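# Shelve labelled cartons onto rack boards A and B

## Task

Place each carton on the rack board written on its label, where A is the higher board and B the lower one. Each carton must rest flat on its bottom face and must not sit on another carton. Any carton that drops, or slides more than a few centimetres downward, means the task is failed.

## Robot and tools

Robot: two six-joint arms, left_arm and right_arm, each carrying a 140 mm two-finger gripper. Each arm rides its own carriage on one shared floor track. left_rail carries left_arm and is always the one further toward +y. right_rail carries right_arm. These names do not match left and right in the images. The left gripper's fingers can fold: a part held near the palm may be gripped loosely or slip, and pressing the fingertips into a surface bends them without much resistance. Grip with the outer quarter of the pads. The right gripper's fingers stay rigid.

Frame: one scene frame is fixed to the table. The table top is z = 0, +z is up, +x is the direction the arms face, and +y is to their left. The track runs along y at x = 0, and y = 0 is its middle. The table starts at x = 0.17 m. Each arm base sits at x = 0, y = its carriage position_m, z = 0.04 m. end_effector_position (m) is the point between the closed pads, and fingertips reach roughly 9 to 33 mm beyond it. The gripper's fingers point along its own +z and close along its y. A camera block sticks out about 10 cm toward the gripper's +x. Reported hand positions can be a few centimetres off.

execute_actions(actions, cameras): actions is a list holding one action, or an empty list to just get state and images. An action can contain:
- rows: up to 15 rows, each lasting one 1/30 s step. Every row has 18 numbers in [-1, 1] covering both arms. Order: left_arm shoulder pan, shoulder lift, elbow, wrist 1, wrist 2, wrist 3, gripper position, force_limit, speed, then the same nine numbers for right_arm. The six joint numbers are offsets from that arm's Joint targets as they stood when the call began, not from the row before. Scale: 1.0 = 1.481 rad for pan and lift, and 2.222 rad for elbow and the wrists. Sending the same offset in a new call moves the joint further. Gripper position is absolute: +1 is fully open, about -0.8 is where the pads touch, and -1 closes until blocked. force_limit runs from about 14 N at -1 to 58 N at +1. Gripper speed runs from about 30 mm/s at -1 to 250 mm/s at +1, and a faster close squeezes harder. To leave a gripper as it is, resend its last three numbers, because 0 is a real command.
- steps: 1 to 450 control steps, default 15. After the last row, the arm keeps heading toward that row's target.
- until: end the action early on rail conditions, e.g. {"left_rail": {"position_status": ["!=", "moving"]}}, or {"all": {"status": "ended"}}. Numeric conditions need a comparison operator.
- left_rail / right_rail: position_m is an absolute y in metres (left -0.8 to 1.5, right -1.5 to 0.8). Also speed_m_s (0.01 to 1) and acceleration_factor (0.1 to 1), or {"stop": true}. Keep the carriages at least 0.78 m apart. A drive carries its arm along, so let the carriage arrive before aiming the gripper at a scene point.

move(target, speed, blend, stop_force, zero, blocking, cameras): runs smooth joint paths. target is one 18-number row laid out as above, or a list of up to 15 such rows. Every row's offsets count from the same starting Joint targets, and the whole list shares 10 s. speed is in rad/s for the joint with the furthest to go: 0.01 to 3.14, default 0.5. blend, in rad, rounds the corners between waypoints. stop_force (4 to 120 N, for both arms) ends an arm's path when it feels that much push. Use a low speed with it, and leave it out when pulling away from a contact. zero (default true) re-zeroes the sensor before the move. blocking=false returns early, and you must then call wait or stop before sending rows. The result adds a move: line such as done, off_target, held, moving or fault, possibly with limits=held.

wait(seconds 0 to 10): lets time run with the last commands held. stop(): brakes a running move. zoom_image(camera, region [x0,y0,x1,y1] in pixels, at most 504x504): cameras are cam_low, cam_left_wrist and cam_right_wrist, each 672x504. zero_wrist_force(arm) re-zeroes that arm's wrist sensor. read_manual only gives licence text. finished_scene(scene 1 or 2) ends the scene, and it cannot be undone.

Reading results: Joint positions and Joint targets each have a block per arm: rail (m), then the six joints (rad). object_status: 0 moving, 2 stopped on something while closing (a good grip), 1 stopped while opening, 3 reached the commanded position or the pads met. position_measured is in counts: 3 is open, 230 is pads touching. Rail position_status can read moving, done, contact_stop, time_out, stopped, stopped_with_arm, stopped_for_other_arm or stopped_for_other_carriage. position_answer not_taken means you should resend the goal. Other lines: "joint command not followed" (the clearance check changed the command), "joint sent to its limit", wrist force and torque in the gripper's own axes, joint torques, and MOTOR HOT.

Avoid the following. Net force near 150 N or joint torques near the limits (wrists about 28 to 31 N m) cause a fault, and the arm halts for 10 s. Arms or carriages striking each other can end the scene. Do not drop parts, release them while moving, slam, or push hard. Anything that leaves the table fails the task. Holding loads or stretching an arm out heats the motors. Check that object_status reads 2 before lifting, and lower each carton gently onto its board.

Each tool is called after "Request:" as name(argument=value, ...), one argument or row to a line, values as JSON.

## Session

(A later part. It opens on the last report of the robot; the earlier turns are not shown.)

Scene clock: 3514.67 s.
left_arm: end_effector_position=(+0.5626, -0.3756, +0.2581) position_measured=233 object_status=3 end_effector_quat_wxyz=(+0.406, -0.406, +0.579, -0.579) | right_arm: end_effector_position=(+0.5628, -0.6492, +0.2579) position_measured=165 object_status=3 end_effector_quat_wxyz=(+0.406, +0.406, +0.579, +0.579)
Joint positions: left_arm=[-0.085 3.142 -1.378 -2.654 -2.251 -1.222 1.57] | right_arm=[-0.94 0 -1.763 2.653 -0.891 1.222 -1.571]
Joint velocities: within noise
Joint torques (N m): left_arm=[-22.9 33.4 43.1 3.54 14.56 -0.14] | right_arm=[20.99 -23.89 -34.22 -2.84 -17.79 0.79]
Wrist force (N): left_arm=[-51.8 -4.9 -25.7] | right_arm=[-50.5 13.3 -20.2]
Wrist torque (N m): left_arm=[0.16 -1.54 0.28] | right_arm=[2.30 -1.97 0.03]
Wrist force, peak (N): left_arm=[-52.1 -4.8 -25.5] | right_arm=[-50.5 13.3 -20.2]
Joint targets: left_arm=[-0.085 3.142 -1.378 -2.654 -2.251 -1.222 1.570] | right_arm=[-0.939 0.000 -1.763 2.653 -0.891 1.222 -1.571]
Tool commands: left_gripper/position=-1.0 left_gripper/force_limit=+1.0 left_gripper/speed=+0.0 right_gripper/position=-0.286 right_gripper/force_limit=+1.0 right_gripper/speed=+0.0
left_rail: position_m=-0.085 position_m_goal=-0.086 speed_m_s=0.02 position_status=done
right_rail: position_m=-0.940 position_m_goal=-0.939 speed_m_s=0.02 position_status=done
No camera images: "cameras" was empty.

Request:
move(
  target=[
    [0, 0.080683, 0.023784, -0.077561, 0, 0, -1, 1, 0, 0, -0.080683, -0.023784, 0.077561, 0, 0, -0.286, 1, 0],
    [0, 0.141705, 0.051361, -0.145810, 0, 0, -1, 1, 0, 0, -0.141705, -0.051361, 0.145810, 0, 0, -0.286, 1, 0],
  ],
  speed=0.15,
  blend=0.02,
  cameras=["cam_low", "cam_left_wrist", "cam_right_wrist"],
)

Scene clock: 3544.57 s.
left_arm: end_effector_position=(+0.5626, -0.3757, +0.3580) position_measured=233 object_status=3 end_effector_quat_wxyz=(+0.406, -0.406, +0.579, -0.579) | right_arm: end_effector_position=(+0.5628, -0.6491, +0.3579) position_measured=165 object_status=3 end_effector_quat_wxyz=(+0.406, +0.406, +0.579, +0.579)
Joint positions: left_arm=[-0.086 3.142 -1.168 -2.54 -2.575 -1.222 1.57] | right_arm=[-0.939 0 -1.972 2.539 -0.567 1.222 -1.571]
Joint velocities: within noise
Joint torques (N m): left_arm=[-46.45 34.72 64.93 2.3 27.35 -0.03] | right_arm=[43.85 -21.85 -53.51 -1.9 -27.64 1.15]
Wrist force (N): left_arm=[-55.1 10.6 -19.2] | right_arm=[-51.5 -0.4 -15.8]
Wrist torque (N m): left_arm=[-0.15 -1.59 0.48] | right_arm=[2.44 -2.18 -0.32]
Wrist force, peak (N): left_arm=[-53.5 -5.4 -26.3] | right_arm=[-52.1 14.1 -20.9]
Joint targets: left_arm=[-0.085 3.142 -1.168 -2.540 -2.575 -1.222 1.570] | right_arm=[-0.939 0.000 -1.973 2.539 -0.567 1.222 -1.571]
left_rail: position_m=-0.086 speed_m_s=0.02 position_status=done
right_rail: position_m=-0.939 speed_m_s=0.02 position_status=done
move: done
camera_calibration:
cam_left_wrist: T_world_to_cam=[[-0.0162065, 0.00780015, -0.999838, 0.379057], [0.00332577, 0.999964, 0.00774723, 0.367264], [0.999863, -0.00319968, -0.0162318, -0.375086], [0, 0, 0, 1]] pos_world=[0.379957, -0.371408, 0.370062]
cam_right_wrist: T_world_to_cam=[[-0.00434461, -0.0256515, 0.999662, -0.364959], [0.0334072, -0.999117, -0.0254923, -0.656449], [0.999432, 0.0332851, 0.00519772, -0.366563], [0, 0, 0, 1]] pos_world=[0.386699, -0.65303, 0.350006]

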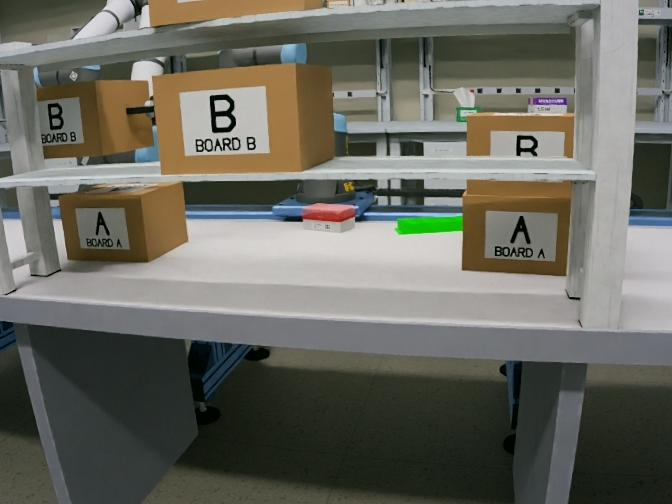

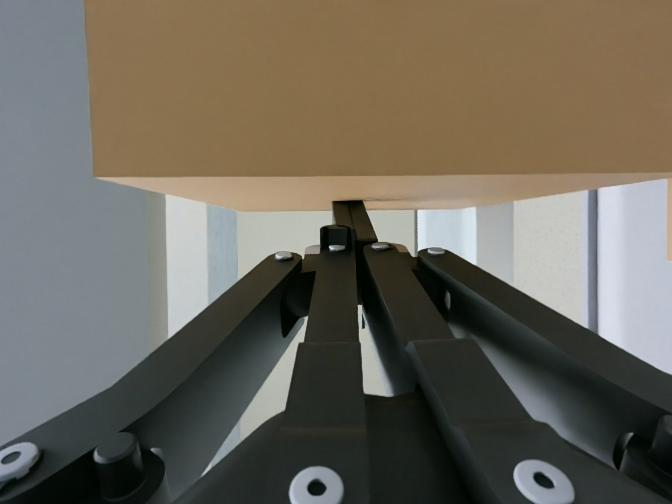

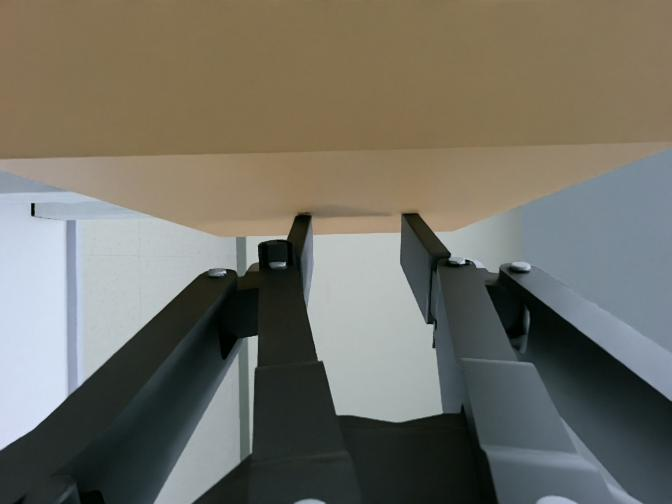

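Request:
execute_actions(
  actions=[
    {"left_rail": {"position_m": -0.0645, "speed_m_s": 0.04, "acceleration_factor": 0.2}, "right_rail": {"position_m": -0.9195, "speed_m_s": 0.04, "acceleration_factor": 0.2}, "steps": 150, "until": {"all": {"status": "ended"}}},
  ],
  cameras=[],
)

Scene clock: 3566.43 s.
left_arm: end_effector_position=(+0.5625, -0.3548, +0.3581) position_measured=233 object_status=3 end_effector_quat_wxyz=(+0.406, -0.406, +0.579, -0.579) | right_arm: end_effector_position=(+0.5627, -0.6291, +0.3579) position_measured=165 object_status=3 end_effector_quat_wxyz=(+0.406, +0.406, +0.579, +0.579)
Joint positions: left_arm=[-0.065 3.142 -1.168 -2.54 -2.575 -1.222 1.57] | right_arm=[-0.92 0 -1.973 2.539 -0.567 1.222 -1.571]
Joint velocities: within noise
Joint torques (N m): left_arm=[-41.42 36.12 57.57 3.16 23.88 0.24] | right_arm=[38.8 -23.12 -45.82 -2.45 -23.26 1]
Wrist force (N): left_arm=[-47.4 11.4 -16.1] | right_arm=[-43.9 -1.0 -13.2]
Wrist torque (N m): left_arm=[-0.23 -1.42 0.49] | right_arm=[2.54 -2.04 -0.30]
Wrist force, peak (N): left_arm=[-58.7 10.6 -20.5] | right_arm=[-57.2 -0.2 -17.3]
Joint targets: left_arm=[-0.064 3.142 -1.168 -2.540 -2.575 -1.222 1.570] | right_arm=[-0.919 0.000 -1.973 2.539 -0.567 1.222 -1.571]
Tool commands: left_gripper/position=-1.0 left_gripper/force_limit=+1.0 left_gripper/speed=+0.0 right_gripper/position=-0.286 right_gripper/force_limit=+1.0 right_gripper/speed=+0.0
left_rail: position_m=-0.065 speed_m_s=0.04 position_status=done
right_rail: position_m=-0.920 position_m_goal=-0.919 speed_m_s=0.04 position_status=done
No camera images: "cameras" was empty.

Request:
execute_actions(
  actions=[
    {"left_rail": {"position_m": 0.0775, "speed_m_s": 0.05, "acceleration_factor": 0.2}, "right_rail": {"position_m": -0.7775, "speed_m_s": 0.05, "acceleration_factor": 0.2}, "steps": 200, "until": {"all": {"status": "ended"}}},
  ],
  cameras=["cam_low", "cam_left_wrist", "cam_right_wrist"],
)

Scene clock: 3573.77 s.
left_arm: end_effector_position=(+0.5626, -0.2128, +0.3581) position_measured=233 object_status=3 end_effector_quat_wxyz=(+0.406, -0.406, +0.579, -0.579) | right_arm: end_effector_position=(+0.5627, -0.4871, +0.3579) position_measured=165 object_status=3 end_effector_quat_wxyz=(+0.406, +0.406, +0.579, +0.579)
Joint positions: left_arm=[0.077 3.142 -1.168 -2.54 -2.575 -1.222 1.57] | right_arm=[-0.778 0 -1.973 2.539 -0.567 1.222 -1.571]
Joint velocities: within noise
Joint torques (N m): left_arm=[-19.17 33.95 48.05 4.71 9.22 -0.05] | right_arm=[14.23 -22.32 -38.08 -3.85 -7.69 1.17]
Wrist force (N): left_arm=[-47.5 10.8 -16.5] | right_arm=[-44.2 -0.5 -13.3]
Wrist torque (N m): left_arm=[-0.17 -1.38 0.48] | right_arm=[2.46 -1.95 -0.30]
Wrist force, peak (N): left_arm=[-47.9 11.7 -16.5] | right_arm=[-45.1 -0.6 -13.8]
Joint targets: left_arm=[0.078 3.142 -1.168 -2.540 -2.575 -1.222 1.570] | right_arm=[-0.777 0.000 -1.973 2.539 -0.567 1.222 -1.571]
Tool commands: left_gripper/position=-1.0 left_gripper/force_limit=+1.0 left_gripper/speed=+0.0 right_gripper/position=-0.286 right_gripper/force_limit=+1.0 right_gripper/speed=+0.0
left_rail: position_m=0.077 position_m_goal=0.078 speed_m_s=0.05 position_status=done
right_rail: position_m=-0.778 position_m_goal=-0.777 speed_m_s=0.05 position_status=done
camera_calibration:
cam_left_wrist: T_world_to_cam=[[-0.0162065, 0.00780015, -0.999838, 0.377786], [0.00332577, 0.999964, 0.00774723, 0.20427], [0.999863, -0.00319968, -0.0162318, -0.374565], [0, 0, 0, 1]] pos_world=[0.379957, -0.208408, 0.370062]
cam_right_wrist: T_world_to_cam=[[-0.00434461, -0.0256515, 0.999662, -0.360903], [0.0334072, -0.999117, -0.0254923, -0.49459], [0.999432, 0.0332851, 0.00519772, -0.371955], [0, 0, 0, 1]] pos_world=[0.386699, -0.49103, 0.350106]

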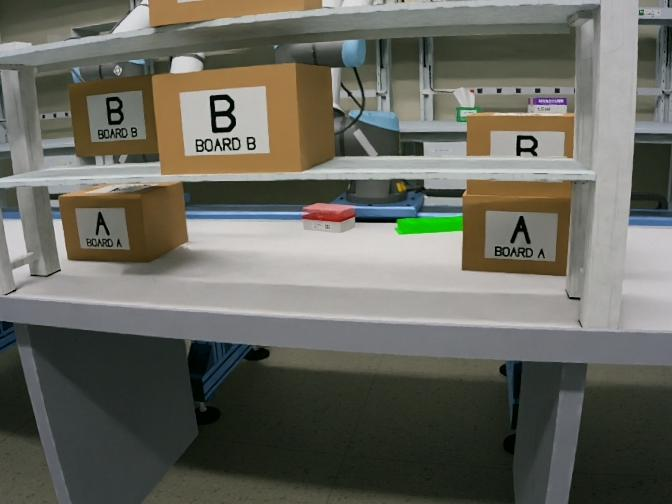

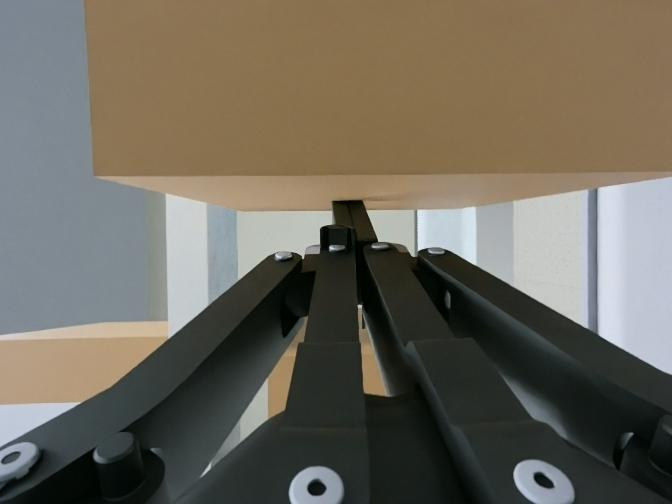

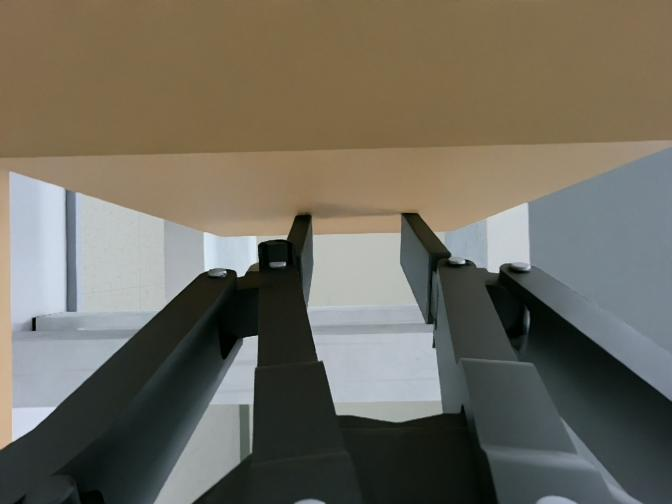

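Request:
move(
  target=[
    [0, -0.088029, 0.033589, 0.025084, 0, 0, -1, 1, 0, 0, 0.088029, -0.033589, -0.025084, 0, 0, -0.286, 1, 0],
    [0, -0.168596, 0.072201, 0.040171, 0, 0, -1, 1, 0, 0, 0.168596, -0.072201, -0.040171, 0, 0, -0.286, 1, 0],
    [0, -0.233202, 0.109144, 0.046289, 0, 0, -1, 1, 0, 0, 0.233202, -0.109144, -0.046289, 0, 0, -0.286, 1, 0],
  ],
  speed=0.1,
  blend=0.02,
  cameras=["cam_low", "cam_left_wrist", "cam_right_wrist"],
)

Scene clock: 3605.93 s.
left_arm: end_effector_position=(+0.7335, -0.2126, +0.3581) position_measured=233 object_status=3 end_effector_quat_wxyz=(+0.406, -0.406, +0.579, -0.579) | right_arm: end_effector_position=(+0.7337, -0.4871, +0.3578) position_measured=165 object_status=3 end_effector_quat_wxyz=(+0.406, +0.406, +0.579, +0.579)
Joint positions: left_arm=[0.078 3.142 -1.513 -2.297 -2.472 -1.222 1.57] | right_arm=[-0.777 0 -1.627 2.297 -0.67 1.222 -1.571]
Joint velocities: within noise
Joint torques (N m): left_arm=[-22.37 20.5 63.02 10.85 9.72 0.64] | right_arm=[17.65 -30.89 -48.43 -11.55 -7.72 1.21]
Wrist force (N): left_arm=[-42.3 11.3 -14.6] | right_arm=[-39.8 -0.9 -11.8]
Wrist torque (N m): left_arm=[-0.26 -1.31 0.49] | right_arm=[2.43 -1.79 -0.24]
Wrist force, peak (N): left_arm=[-47.7 11.9 -16.2] | right_arm=[-44.5 -1.1 -13.0]
Joint targets: left_arm=[0.078 3.142 -1.514 -2.297 -2.472 -1.222 1.570] | right_arm=[-0.777 0.000 -1.627 2.297 -0.670 1.222 -1.571]
left_rail: position_m=0.078 speed_m_s=0.05 position_status=done
right_rail: position_m=-0.777 speed_m_s=0.05 position_status=done
move: done
camera_calibration:
cam_left_wrist: T_world_to_cam=[[-0.0163064, 0.00779968, -0.999837, 0.380709], [0.00332654, 0.999964, 0.00774643, 0.2036], [0.999862, -0.00319968, -0.0163318, -0.545402], [0, 0, 0, 1]] pos_world=[0.550857, -0.208308, 0.370162]
cam_right_wrist: T_world_to_cam=[[-0.00434461, -0.0256515, 0.999662, -0.35996], [0.0334072, -0.999117, -0.0254923, -0.500308], [0.999432, 0.0332851, 0.00519772, -0.542857], [0, 0, 0, 1]] pos_world=[0.557699, -0.49103, 0.349906]

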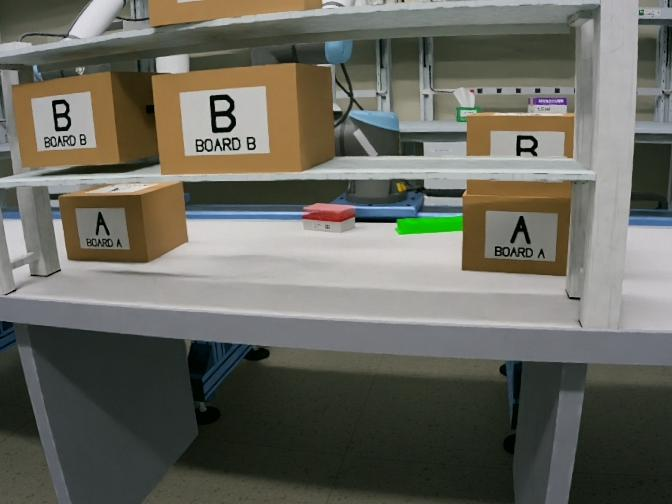

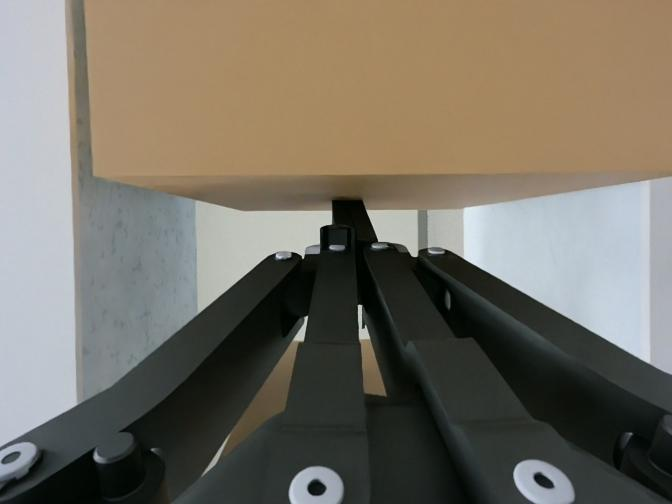

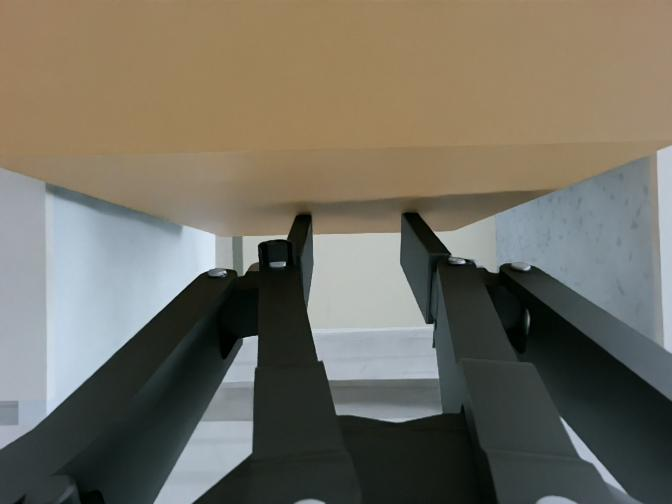

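Request:
execute_actions(
  actions=[
    {"left_rail": {"position_m": 0.0825, "speed_m_s": 0.03, "acceleration_factor": 0.2}, "right_rail": {"position_m": -0.7725, "speed_m_s": 0.03, "acceleration_factor": 0.2}, "steps": 60, "until": {"all": {"status": "ended"}}},
  ],
  cameras=[],
)

Request:
move(
  target=[0, -0.016961, 0.010819, 0.000486, 0, 0, -1, 1, 0, 0, 0.016961, -0.010819, -0.000486, 0, 0, -0.286, 1, 0],
  speed=0.06,
  cameras=[],
)

Request:
move(
  target=[0, -0.016961, 0.010819, 0.000486, 0, 0, -1, 1, 0, 0, 0.016961, -0.010819, -0.000486, 0, 0, -0.286, 1, 0],
  speed=0.06,
  cameras=["cam_low", "cam_right_wrist", "cam_left_wrist"],
)

Scene clock: 3652.60 s.
left_arm: end_effector_position=(+0.7336, -0.2077, +0.3581) position_measured=233 object_status=3 end_effector_quat_wxyz=(+0.406, -0.406, +0.579, -0.579) | right_arm: end_effector_position=(+0.7338, -0.4822, +0.3578) position_measured=165 object_status=3 end_effector_quat_wxyz=(+0.406, +0.406, +0.579, +0.579)
Joint positions: left_arm=[0.082 3.142 -1.514 -2.297 -2.472 -1.222 1.57] | right_arm=[-0.773 0 -1.627 2.297 -0.67 1.222 -1.571]
Joint velocities: within noise
Joint torques (N m): left_arm=[-34.89 24.63 54.92 8.96 9.48 0.77] | right_arm=[30.28 -31.69 -42.84 -10 -8.11 1.26]
Wrist force (N): left_arm=[-42.8 11.1 -14.6] | right_arm=[-39.4 -0.4 -12.1]
Wrist torque (N m): left_arm=[-0.20 -1.21 0.49] | right_arm=[2.44 -1.87 -0.24]
Wrist force, peak (N): left_arm=[-43.4 11.5 -14.6] | right_arm=[-40.8 -1.0 -12.1]
Joint targets: left_arm=[0.083 3.142 -1.514 -2.297 -2.472 -1.222 1.570] | right_arm=[-0.773 0.000 -1.627 2.297 -0.670 1.222 -1.571]
Tool commands: left_gripper/position=-1.0 left_gripper/force_limit=+1.0 left_gripper/speed=+0.0 right_gripper/position=-0.286 right_gripper/force_limit=+1.0 right_gripper/speed=+0.0
left_rail: position_m=0.082 position_m_goal=0.083 speed_m_s=0.03 position_status=done
right_rail: position_m=-0.773 position_m_goal=-0.772 speed_m_s=0.03 position_status=done
No camera images: "cameras" was empty.

Scene clock: 3653.43 s.
left_arm: end_effector_position=(+0.7484, -0.2076, +0.3583) position_measured=233 object_status=3 end_effector_quat_wxyz=(+0.406, -0.406, +0.579, -0.579) | right_arm: end_effector_position=(+0.7486, -0.4822, +0.3580) position_measured=165 object_status=3 end_effector_quat_wxyz=(+0.406, +0.406, +0.579, +0.579)
Joint positions: left_arm=[0.083 3.142 -1.538 -2.273 -2.471 -1.222 1.57] | right_arm=[-0.772 0 -1.602 2.273 -0.671 1.222 -1.571]
Joint velocities: within noise
Joint torques (N m): left_arm=[-35.92 27.96 60.98 10.73 9.53 0.94] | right_arm=[32.86 -33.17 -49.17 -11.61 -7.77 1.08]
Wrist force (N): left_arm=[-42.1 10.8 -14.7] | right_arm=[-38.9 0.0 -11.9]
Wrist torque (N m): left_arm=[-0.22 -1.25 0.49] | right_arm=[2.45 -1.82 -0.26]
Wrist force, peak (N): left_arm=[-42.8 11.1 -14.6] | right_arm=[-39.6 -0.4 -12.2]
Joint targets: left_arm=[0.083 3.142 -1.539 -2.273 -2.471 -1.222 1.570] | right_arm=[-0.773 0.000 -1.602 2.273 -0.671 1.222 -1.571]
left_rail: position_m=0.083 speed_m_s=0.03 position_status=done
right_rail: position_m=-0.772 speed_m_s=0.03 position_status=done
move: done
No camera images: "cameras" was empty.

Scene clock: 3654.27 s.
left_arm: end_effector_position=(+0.7634, -0.2076, +0.3582) position_measured=233 object_status=3 end_effector_quat_wxyz=(+0.406, -0.406, +0.579, -0.579) | right_arm: end_effector_position=(+0.7636, -0.4822, +0.3578) position_measured=165 object_status=3 end_effector_quat_wxyz=(+0.406, +0.406, +0.579, +0.579)
Joint positions: left_arm=[0.083 3.142 -1.564 -2.249 -2.47 -1.222 1.57] | right_arm=[-0.772 0 -1.577 2.249 -0.672 1.222 -1.571]
Joint velocities: within noise
Joint torques (N m): left_arm=[-41.42 27.5 62.04 10.5 9.35 0.64] | right_arm=[34.41 -35.21 -49.34 -11.89 -7.88 1.3]
Wrist force (N): left_arm=[-42.1 11.8 -14.1] | right_arm=[-38.6 -1.0 -11.6]
Wrist torque (N m): left_arm=[-0.22 -1.18 0.49] | right_arm=[2.47 -1.84 -0.25]
Wrist force, peak (N): left_arm=[-42.2 11.2 -14.8] | right_arm=[-39.0 -0.3 -12.6]
Joint targets: left_arm=[0.083 3.142 -1.564 -2.249 -2.470 -1.222 1.570] | right_arm=[-0.773 0.000 -1.577 2.249 -0.672 1.222 -1.571]
left_rail: position_m=0.083 speed_m_s=0.03 position_status=done
right_rail: position_m=-0.772 speed_m_s=0.03 position_status=done
move: done
camera_calibration:
cam_left_wrist: T_world_to_cam=[[-0.0163064, 0.00779968, -0.999837, 0.381159], [0.00332654, 0.999964, 0.00774643, 0.198501], [0.999862, -0.00319968, -0.0163318, -0.575381], [0, 0, 0, 1]] pos_world=[0.580857, -0.203308, 0.370162]
cam_right_wrist: T_world_to_cam=[[-0.00434461, -0.0256515, 0.999662, -0.359702], [0.0334072, -0.999117, -0.0254923, -0.496311], [0.999432, 0.0332851, 0.00519772, -0.572907], [0, 0, 0, 1]] pos_world=[0.587599, -0.48603, 0.349906]

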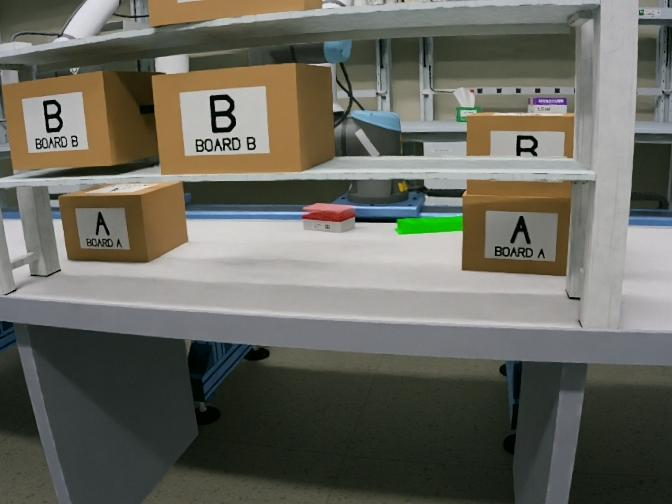

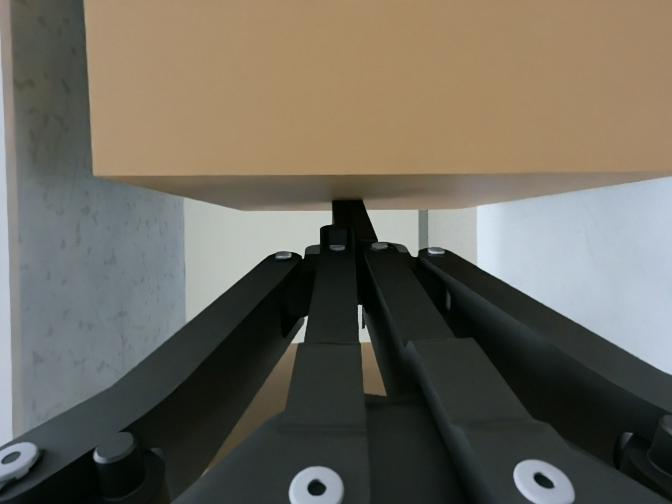

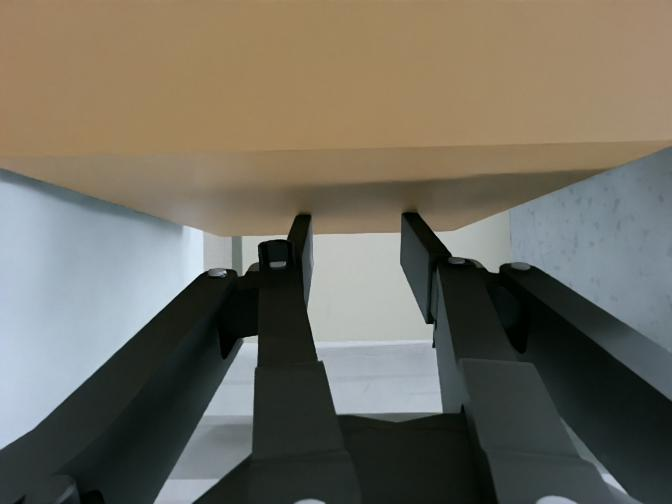

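Request:
move(
  target=[0, -0.025884, -0.011350, 0.028602, 0, 0, -1, 1, 0, 0, 0.025884, 0.011350, -0.028602, 0, 0, -0.286, 1, 0],
  speed=0.02,
  stop_force=8,
  cameras=["cam_low"],
)

Scene clock: 3668.40 s.
left_arm: end_effector_position=(+0.7638, -0.2076, +0.3386) position_measured=233 object_status=3 end_effector_quat_wxyz=(+0.406, -0.406, +0.579, -0.579) | right_arm: end_effector_position=(+0.7640, -0.4821, +0.3382) position_measured=165 object_status=3 end_effector_quat_wxyz=(+0.406, +0.406, +0.579, +0.579)
Joint positions: left_arm=[0.083 3.142 -1.591 -2.267 -2.426 -1.222 1.57] | right_arm=[-0.772 0 -1.55 2.266 -0.716 1.222 -1.571]
Joint velocities: within noise
Joint torques (N m): left_arm=[-44.83 68.44 54.64 1.93 9.48 0.89] | right_arm=[43.44 -56.09 -43.51 -0.91 -7.84 1.29]
Wrist force (N): left_arm=[-41.8 4.9 -15.7] | right_arm=[-38.6 6.8 -13.0]
Wrist torque (N m): left_arm=[-0.17 -1.24 0.42] | right_arm=[2.66 -1.83 -0.07]
Wrist force, peak (N): left_arm=[-42.3 11.0 -14.3] | right_arm=[-38.9 10.8 -14.4]
Joint targets: left_arm=[0.083 3.142 -1.591 -2.267 -2.426 -1.222 1.570] | right_arm=[-0.773 0.000 -1.550 2.266 -0.716 1.222 -1.571]
left_rail: position_m=0.083 speed_m_s=0.03 position_status=done
right_rail: position_m=-0.772 speed_m_s=0.03 position_status=done
move: contact (left_arm, right_arm); left_arm: the wrist 1 is farthest, 0.019 rad from its target; right_arm: the wrist 1 is farthest, 0.019 rad from its target
Images, in order (width x height): cam_low 672x504.

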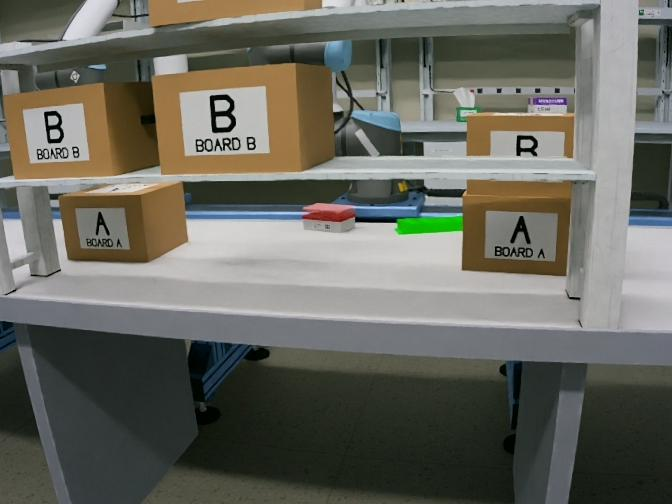

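Request:
move(
  target=[0, -0.0014, -0.00061, 0.00153, 0, 0, -1, 1, 0, 0, 0.0014, 0.00061, -0.00153, 0, 0, -0.286, 1, 0],
  speed=0.02,
  cameras=[],
)

Scene clock: 3677.00 s.
left_arm: end_effector_position=(+0.7638, -0.2076, +0.3373) position_measured=233 object_status=3 end_effector_quat_wxyz=(+0.406, -0.406, +0.579, -0.579) | right_arm: end_effector_position=(+0.7640, -0.4821, +0.3369) position_measured=165 object_status=3 end_effector_quat_wxyz=(+0.406, +0.406, +0.579, +0.579)
Joint positions: left_arm=[0.083 3.142 -1.593 -2.268 -2.422 -1.222 1.57] | right_arm=[-0.772 0 -1.548 2.268 -0.72 1.222 -1.571]
Joint velocities: within noise
Joint torques (N m): left_arm=[-47.27 10.46 21.05 2.33 9.58 1.06] | right_arm=[43.42 -16.63 -18.92 -2.19 -7.8 1.26]
Wrist force (N): left_arm=[-41.1 -12.3 -21.8] | right_arm=[-38.4 22.2 -17.8]
Wrist torque (N m): left_arm=[0.43 -1.08 0.17] | right_arm=[2.15 -1.69 0.16]
Wrist force, peak (N): left_arm=[-40.9 -13.6 -22.0] | right_arm=[-38.4 23.0 -18.6]
Joint targets: left_arm=[0.083 3.142 -1.593 -2.268 -2.422 -1.222 1.570] | right_arm=[-0.773 0.000 -1.548 2.268 -0.720 1.222 -1.571]
left_rail: position_m=0.083 speed_m_s=0.03 position_status=done
right_rail: position_m=-0.772 speed_m_s=0.03 position_status=done
move: done
No camera images: "cameras" was empty.

Request:
move(
  target=[0, 0.0008, 0.00035, -0.00087, 0, 0, -1, 1, 0, 0, -0.0008, -0.00035, 0.00087, 0, 0, -0.286, 1, 0],
  speed=0.02,
  cameras=[],
)

Request:
execute_actions(
  actions=[
    {"left_rail": {"position_m": 0.0925, "speed_m_s": 0.02, "acceleration_factor": 0.2}, "right_rail": {"position_m": -0.7835, "speed_m_s": 0.02, "acceleration_factor": 0.2}, "steps": 60, "until": {"all": {"status": "ended"}}},
  ],
  cameras=["cam_left_wrist", "cam_right_wrist", "cam_low"],
)

Scene clock: 3684.70 s.
left_arm: end_effector_position=(+0.7638, -0.2076, +0.3379) position_measured=233 object_status=3 end_effector_quat_wxyz=(+0.406, -0.406, +0.579, -0.579) | right_arm: end_effector_position=(+0.7640, -0.4821, +0.3375) position_measured=165 object_status=3 end_effector_quat_wxyz=(+0.406, +0.406, +0.579, +0.579)
Joint positions: left_arm=[0.083 3.142 -1.592 -2.267 -2.424 -1.222 1.57] | right_arm=[-0.772 0 -1.549 2.267 -0.718 1.222 -1.571]
Joint velocities: within noise
Joint torques (N m): left_arm=[-44.18 58.04 47.88 -0.89 9.88 1.34] | right_arm=[42.53 -49.78 -38.03 1.61 -7.91 1.16]
Wrist force (N): left_arm=[-43.0 -3.7 -13.7] | right_arm=[-39.6 13.8 -11.5]
Wrist torque (N m): left_arm=[0.06 -1.29 0.30] | right_arm=[2.37 -1.86 0.04]
Wrist force, peak (N): left_arm=[-41.4 -12.9 -23.2] | right_arm=[-38.3 24.3 -18.3]
Joint targets: left_arm=[0.083 3.142 -1.592 -2.267 -2.424 -1.222 1.570] | right_arm=[-0.773 0.000 -1.549 2.267 -0.718 1.222 -1.571]
left_rail: position_m=0.083 speed_m_s=0.03 position_status=done
right_rail: position_m=-0.772 speed_m_s=0.03 position_status=done
move: done
No camera images: "cameras" was empty.

Scene clock: 3685.63 s.
left_arm: end_effector_position=(+0.7637, -0.1977, +0.3379) position_measured=233 object_status=3 end_effector_quat_wxyz=(+0.406, -0.406, +0.579, -0.579) | right_arm: end_effector_position=(+0.7639, -0.4931, +0.3375) position_measured=165 object_status=3 end_effector_quat_wxyz=(+0.406, +0.406, +0.579, +0.579)
Joint positions: left_arm=[0.092 3.142 -1.592 -2.267 -2.424 -1.222 1.57] | right_arm=[-0.783 0 -1.549 2.267 -0.718 1.222 -1.571]
Joint velocities: within noise
Joint torques (N m): left_arm=[8.7 67.08 46.15 2.6 -1.75 0.47] | right_arm=[-15.41 -53.78 -36.86 -2.09 3.2 1.13]
Wrist force (N): left_arm=[-0.8 1.6 -0.2] | right_arm=[-0.6 9.2 0.8]
Wrist torque (N m): left_arm=[-0.03 0.20 0.36] | right_arm=[2.27 -0.03 0.02]
Wrist force, peak (N): left_arm=[-43.3 -2.5 -13.3] | right_arm=[-39.9 12.9 -11.0]
Joint targets: left_arm=[0.092 3.142 -1.592 -2.267 -2.424 -1.222 1.570] | right_arm=[-0.783 0.000 -1.549 2.267 -0.718 1.222 -1.571]
Tool commands: left_gripper/position=-1.0 left_gripper/force_limit=+1.0 left_gripper/speed=+0.0 right_gripper/position=-0.286 right_gripper/force_limit=+1.0 right_gripper/speed=+0.0
left_rail: position_m=0.092 speed_m_s=0.02 position_status=done
right_rail: position_m=-0.783 speed_m_s=0.02 position_status=done
camera_calibration:
cam_left_wrist: T_world_to_cam=[[-0.0161057, 0.00780224, -0.99984, 0.360674], [0.00342502, 0.999964, 0.00774804, 0.1886], [0.999864, -0.00329968, -0.0161319, -0.576072], [0, 0, 0, 1]] pos_world=[0.581157, -0.193308, 0.349862]
cam_right_wrist: T_world_to_cam=[[-0.00444196, -0.0256557, 0.999661, -0.339735], [0.0335096, -0.999113, -0.0254928, -0.507884], [0.999429, 0.033385, 0.00529774, -0.572716], [0, 0, 0, 1]] pos_world=[0.587899, -0.49703, 0.329707]

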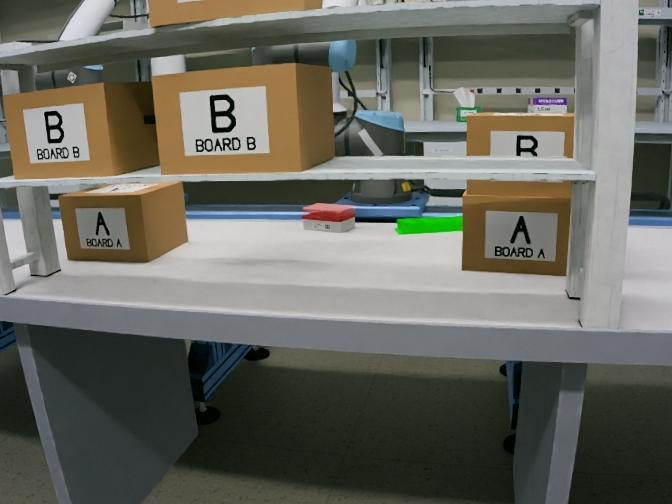

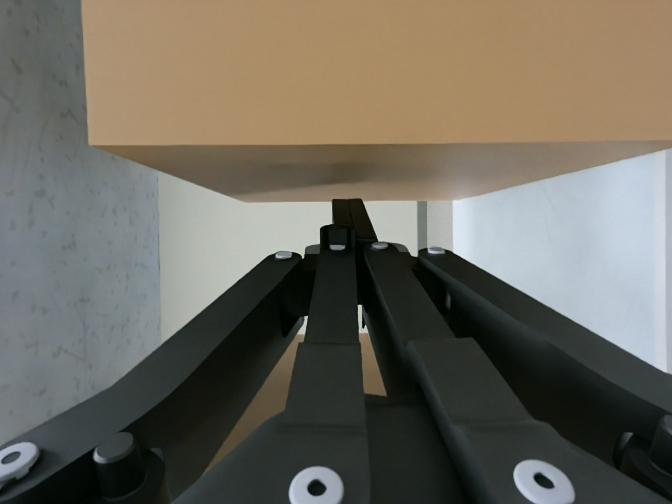

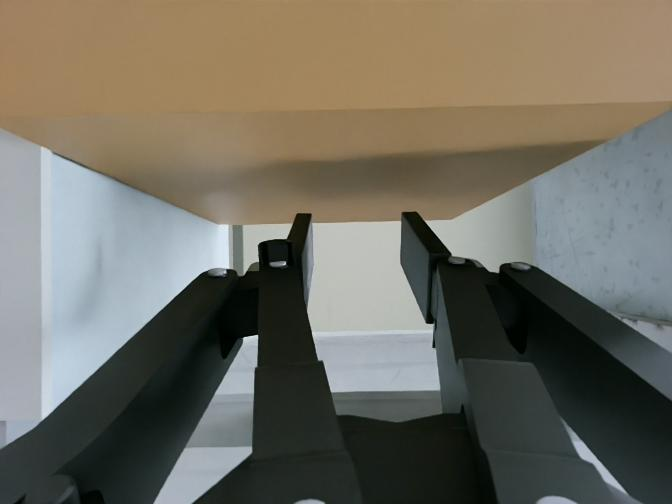

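Request:
execute_actions(
  actions=[
    {"left_rail": {"position_m": 0.1025, "speed_m_s": 0.03, "acceleration_factor": 0.2}, "right_rail": {"position_m": -0.789, "speed_m_s": 0.02, "acceleration_factor": 0.2}, "steps": 60, "until": {"all": {"status": "ended"}}},
  ],
  cameras=[],
)

Request:
move(
  target=[
    [0, 0.096959, -0.059644, -0.005064, 0, 0, -1, 1, 0, 0, -0.097359, 0.059644, 0.005248, 0, 0, -0.286, 1, 0],
    [0, 0.176240, -0.099247, -0.018303, 0, 0, -1, 1, 0, 0, -0.176640, 0.099247, 0.018486, 0, 0, -0.286, 1, 0],
    [0, 0.263621, -0.133974, -0.041817, 0, 0, -1, 1, 0, 0, -0.264021, 0.133974, 0.042000, 0, 0, -0.286, 1, 0],
  ],
  speed=[0.15, 0.25, 0.25],
  blend=0.02,
  cameras=["cam_low", "cam_left_wrist", "cam_right_wrist"],
)

Scene clock: 3717.73 s.
left_arm: end_effector_position=(+0.7638, -0.1877, +0.3379) position_measured=233 object_status=3 end_effector_quat_wxyz=(+0.406, -0.406, +0.579, -0.579) | right_arm: end_effector_position=(+0.7640, -0.4987, +0.3376) position_measured=165 object_status=3 end_effector_quat_wxyz=(+0.406, +0.406, +0.579, +0.579)
Joint positions: left_arm=[0.102 3.142 -1.592 -2.267 -2.424 -1.222 1.57] | right_arm=[-0.789 0 -1.549 2.267 -0.718 1.222 -1.571]
Joint velocities: within noise
Joint torques (N m): left_arm=[9.92 64.32 43.89 4.68 -1.74 1.1] | right_arm=[-12.32 -53.2 -31.05 -5.54 2.78 1.06]
Wrist force (N): left_arm=[-0.9 1.5 -0.1] | right_arm=[-0.8 9.0 1.2]
Wrist torque (N m): left_arm=[-0.04 0.24 0.36] | right_arm=[2.20 0.01 0.02]
Wrist force, peak (N): left_arm=[-0.9 2.1 -0.3] | right_arm=[-0.5 9.7 0.9]
Joint targets: left_arm=[0.103 3.142 -1.592 -2.267 -2.424 -1.222 1.570] | right_arm=[-0.789 0.000 -1.549 2.267 -0.718 1.222 -1.571]
Tool commands: left_gripper/position=-1.0 left_gripper/force_limit=+1.0 left_gripper/speed=+0.0 right_gripper/position=-0.286 right_gripper/force_limit=+1.0 right_gripper/speed=+0.0
left_rail: position_m=0.102 position_m_goal=0.103 speed_m_s=0.03 position_status=done
right_rail: position_m=-0.789 speed_m_s=0.02 position_status=done
No camera images: "cameras" was empty.

Scene clock: 3720.20 s.
left_arm: end_effector_position=(+0.5627, -0.1877, +0.3382) position_measured=233 object_status=3 end_effector_quat_wxyz=(+0.406, -0.406, +0.579, -0.579) | right_arm: end_effector_position=(+0.5627, -0.4986, +0.3382) position_measured=165 object_status=3 end_effector_quat_wxyz=(+0.406, +0.406, +0.579, +0.579)
Joint positions: left_arm=[0.103 3.142 -1.201 -2.565 -2.517 -1.222 1.57] | right_arm=[-0.789 0 -1.94 2.564 -0.625 1.222 -1.571]
Joint velocities: within noise
Joint torques (N m): left_arm=[10.13 30.86 32.18 -0.45 -2.07 0.97] | right_arm=[-12.71 -17.65 -28.14 1.18 2.96 1.16]
Wrist force (N): left_arm=[-0.6 1.8 -0.2] | right_arm=[0.0 9.0 1.0]
Wrist torque (N m): left_arm=[0.03 0.17 0.35] | right_arm=[2.27 -0.17 0.04]
Wrist force, peak (N): left_arm=[-0.4 2.0 -1.5] | right_arm=[-0.4 9.5 0.9]
Joint targets: left_arm=[0.103 3.142 -1.201 -2.565 -2.517 -1.222 1.570] | right_arm=[-0.789 0.000 -1.940 2.565 -0.625 1.222 -1.571]
left_rail: position_m=0.103 speed_m_s=0.03 position_status=done
right_rail: position_m=-0.789 speed_m_s=0.02 position_status=done
move: done
camera_calibration:
cam_left_wrist: T_world_to_cam=[[-0.0162065, 0.00780015, -0.999838, 0.357695], [0.00332577, 0.999964, 0.00774723, 0.179424], [0.999863, -0.00319968, -0.0162318, -0.374908], [0, 0, 0, 1]] pos_world=[0.380057, -0.183408, 0.350162]
cam_right_wrist: T_world_to_cam=[[-0.00454824, -0.0255593, 0.999663, -0.341281], [0.0334129, -0.999119, -0.0253934, -0.50662], [0.999431, 0.0332861, 0.00539824, -0.371535], [0, 0, 0, 1]] pos_world=[0.386699, -0.50253, 0.330307]

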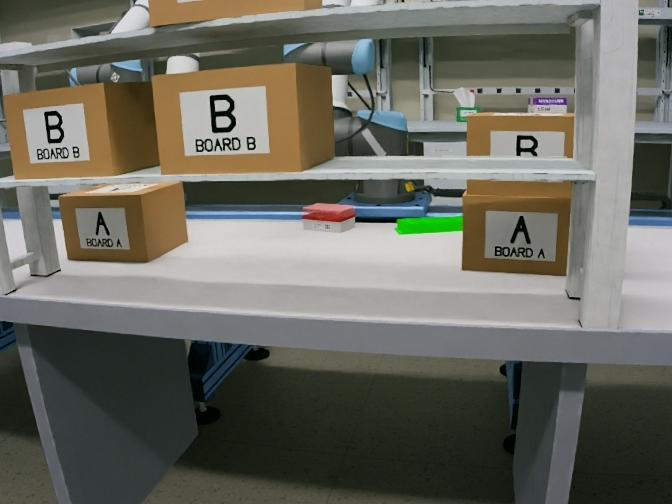

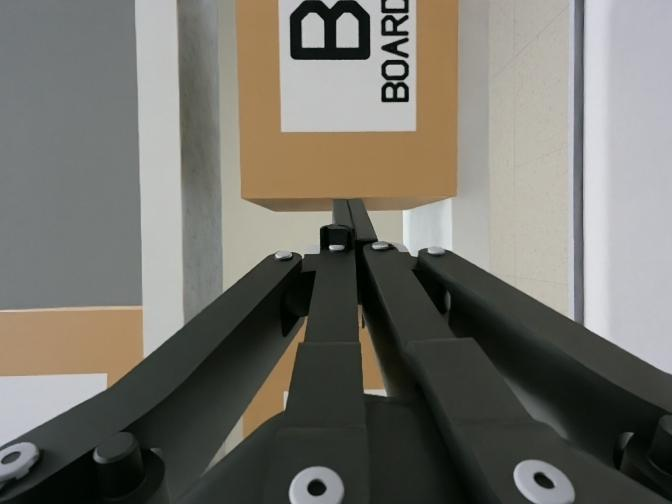

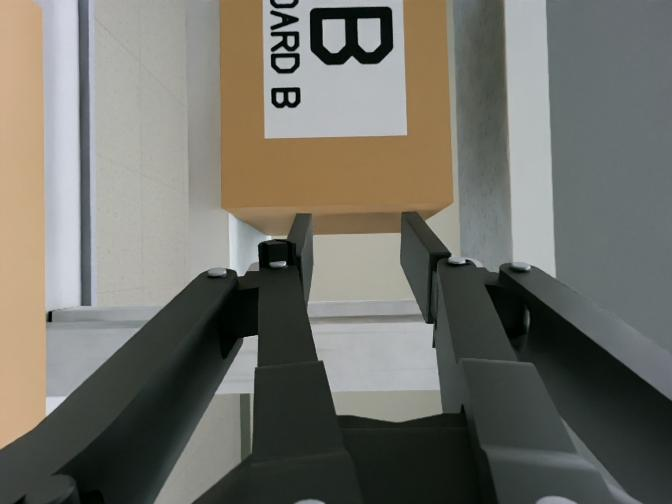

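Request:
execute_actions(
  actions=[
    {"left_rail": {"position_m": -0.015, "speed_m_s": 0.15, "acceleration_factor": 0.4}, "right_rail": {"position_m": -0.98, "speed_m_s": 0.2, "acceleration_factor": 0.4}, "steps": 150, "until": {"all": {"status": "ended"}}},
  ],
  cameras=["cam_left_wrist", "cam_right_wrist"],
)

Scene clock: 3816.90 s.
left_arm: end_effector_position=(+0.5626, -0.3052, +0.3382) position_measured=233 object_status=3 end_effector_quat_wxyz=(+0.406, -0.406, +0.579, -0.579) | right_arm: end_effector_position=(+0.5627, -0.6896, +0.3382) position_measured=165 object_status=3 end_effector_quat_wxyz=(+0.406, +0.406, +0.579, +0.579) end_effector_velocity=(+0.000, -0.001, +0.000) end_effector_angular_velocity=(-0.001, +0.000, -0.001)
Joint positions: left_arm=[-0.015 3.142 -1.201 -2.565 -2.517 -1.222 1.57] | right_arm=[-0.98 0 -1.94 2.565 -0.625 1.222 -1.571]
Joint velocities: left_arm=[within noise] | right_arm=[-0.001 -0.001 0 0 0.001 0 -0.001]
Joint torques (N m): left_arm=[9.98 30.77 39.39 1.2 -1.78 0.98] | right_arm=[-9.03 -19.08 -36.47 -0.31 2.75 1.03]
Wrist force (N): left_arm=[-0.7 1.9 -0.4] | right_arm=[-0.1 9.1 0.7]
Wrist torque (N m): left_arm=[0.05 0.19 0.36] | right_arm=[2.29 -0.14 0.05]
Wrist force, peak (N): left_arm=[-2.0 2.1 -0.5] | right_arm=[0.1 9.5 0.7]
Joint targets: left_arm=[-0.015 3.142 -1.201 -2.565 -2.517 -1.222 1.570] | right_arm=[-0.980 0.000 -1.940 2.565 -0.625 1.222 -1.571]
Tool commands: left_gripper/position=-1.0 left_gripper/force_limit=+1.0 left_gripper/speed=+0.0 right_gripper/position=-0.286 right_gripper/force_limit=+1.0 right_gripper/speed=+0.0
left_rail: position_m=-0.015 speed_m_s=0.15 position_status=done
right_rail: position_m=-0.980 speed_m_s=0.20 position_status=done
camera_calibration:
cam_left_wrist: T_world_to_cam=[[-0.0162065, 0.00780015, -0.999838, 0.35861], [0.00332577, 0.999964, 0.00774723, 0.29692], [0.999863, -0.00319968, -0.0162318, -0.375184], [0, 0, 0, 1]] pos_world=[0.379957, -0.300908, 0.350162]
cam_right_wrist: T_world_to_cam=[[-0.00454824, -0.0255593, 0.999663, -0.346161], [0.0334129, -0.999119, -0.0253934, -0.697349], [0.999431, 0.0332861, 0.00539824, -0.36508], [0, 0, 0, 1]] pos_world=[0.386599, -0.69343, 0.330307]
Images, in order (width x height): cam_left_wrist 672x504, cam_right_wrist 672x504.

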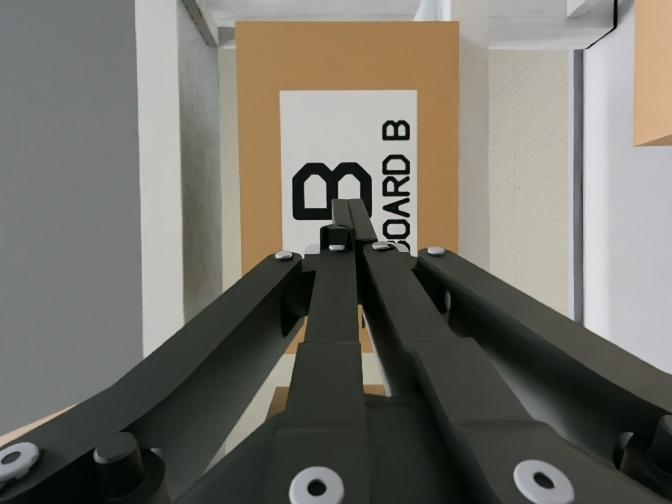

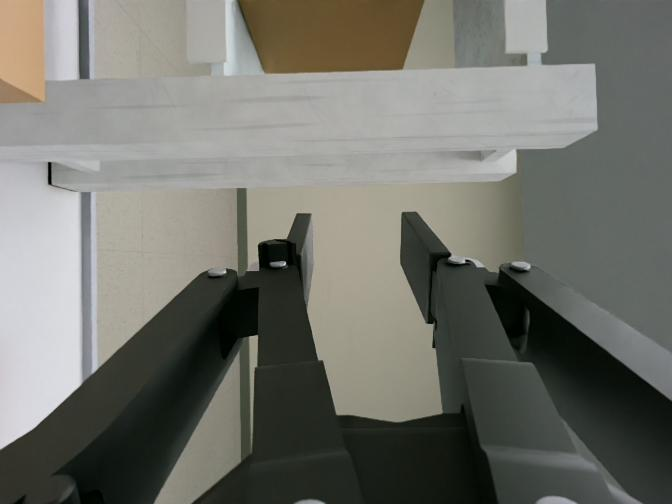

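Request:
move(
  target=[
    [0, -0.085137, -0.054507, 0.111169, 0, 0, -1, 1, 0, 0, 0.084737, 0.054507, -0.110986, 0, 0, -0.286, 1, 0],
    [0, -0.221613, -0.091413, 0.239038, 0, 0, -1, 1, 0, 0, 0.221212, 0.091413, -0.238855, 0, 0, -0.286, 1, 0],
    [0, -0.444381, -0.115336, 0.411440, 0, 0, -1, 1, 0, 0, 0.443980, 0.115336, -0.411256, 0, 0, -0.286, 1, 0],
  ],
  speed=[0.4, 0.4, 0.3],
  blend=0.03,
  cameras=["cam_low", "cam_left_wrist", "cam_right_wrist"],
)

Scene clock: 3851.97 s.
left_arm: end_effector_position=(+0.5128, -0.3053, +0.1170) position_measured=233 object_status=3 end_effector_quat_wxyz=(+0.406, -0.406, +0.579, -0.579) | right_arm: end_effector_position=(+0.5129, -0.6896, +0.1171) position_measured=165 object_status=3 end_effector_quat_wxyz=(+0.406, +0.406, +0.579, +0.579)
Joint positions: left_arm=[-0.015 3.142 -1.859 -2.821 -1.603 -1.222 1.57] | right_arm=[-0.98 0 -1.283 2.821 -1.538 1.222 -1.571]
Joint velocities: within noise
Joint torques (N m): left_arm=[10.32 13.5 -7.1 6.68 -1.56 1.02] | right_arm=[-3.25 -18.96 4.08 -7.09 2.63 1.04]
Wrist force (N): left_arm=[-0.6 1.8 -0.3] | right_arm=[-0.8 9.7 1.0]
Wrist torque (N m): left_arm=[0.02 0.15 0.36] | right_arm=[2.41 -0.02 0.02]
Wrist force, peak (N): left_arm=[-0.5 2.4 -0.6] | right_arm=[-0.3 10.6 1.1]
Joint targets: left_arm=[-0.015 3.142 -1.859 -2.821 -1.603 -1.222 1.570] | right_arm=[-0.980 0.000 -1.283 2.821 -1.538 1.222 -1.571]
left_rail: position_m=-0.015 speed_m_s=0.15 position_status=done
right_rail: position_m=-0.980 speed_m_s=0.20 position_status=done
move: done
camera_calibration:
cam_left_wrist: T_world_to_cam=[[-0.0165063, 0.00779875, -0.999833, 0.136838], [0.00332809, 0.999964, 0.00774483, 0.298798], [0.999858, -0.0031997, -0.0165317, -0.329039], [0, 0, 0, 1]] pos_world=[0.330257, -0.300908, 0.129062]
cam_right_wrist: T_world_to_cam=[[-0.00444451, -0.0256554, 0.999661, -0.125465], [0.0334097, -0.999117, -0.0254928, -0.701389], [0.999432, 0.0332851, 0.00529772, -0.314202], [0, 0, 0, 1]] pos_world=[0.336899, -0.69353, 0.109207]

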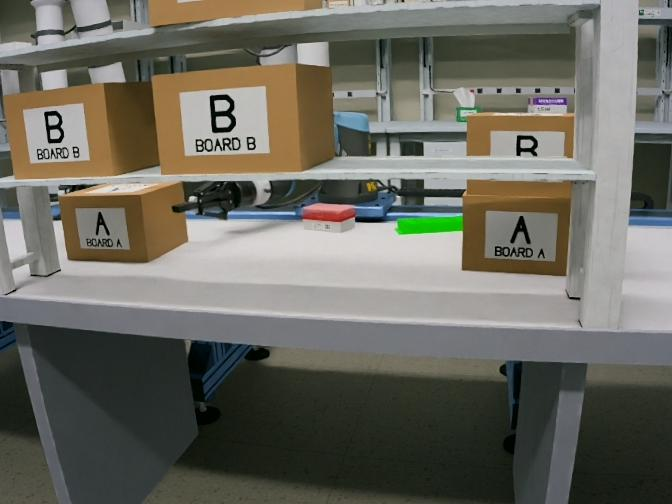

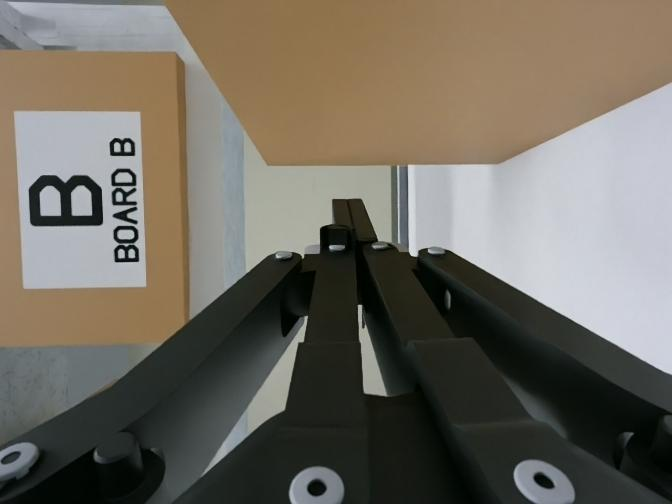

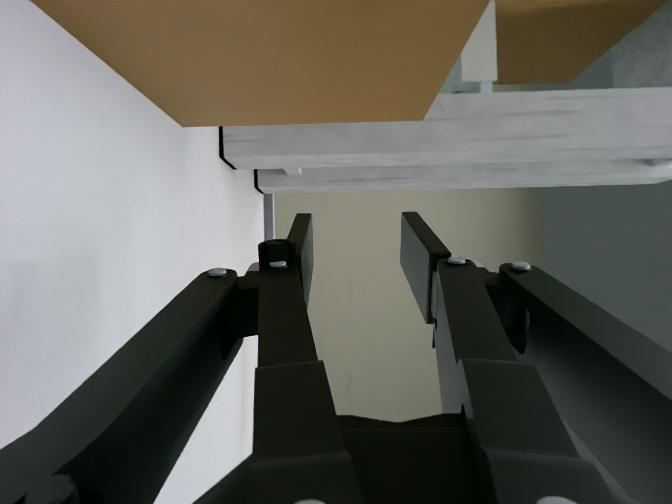

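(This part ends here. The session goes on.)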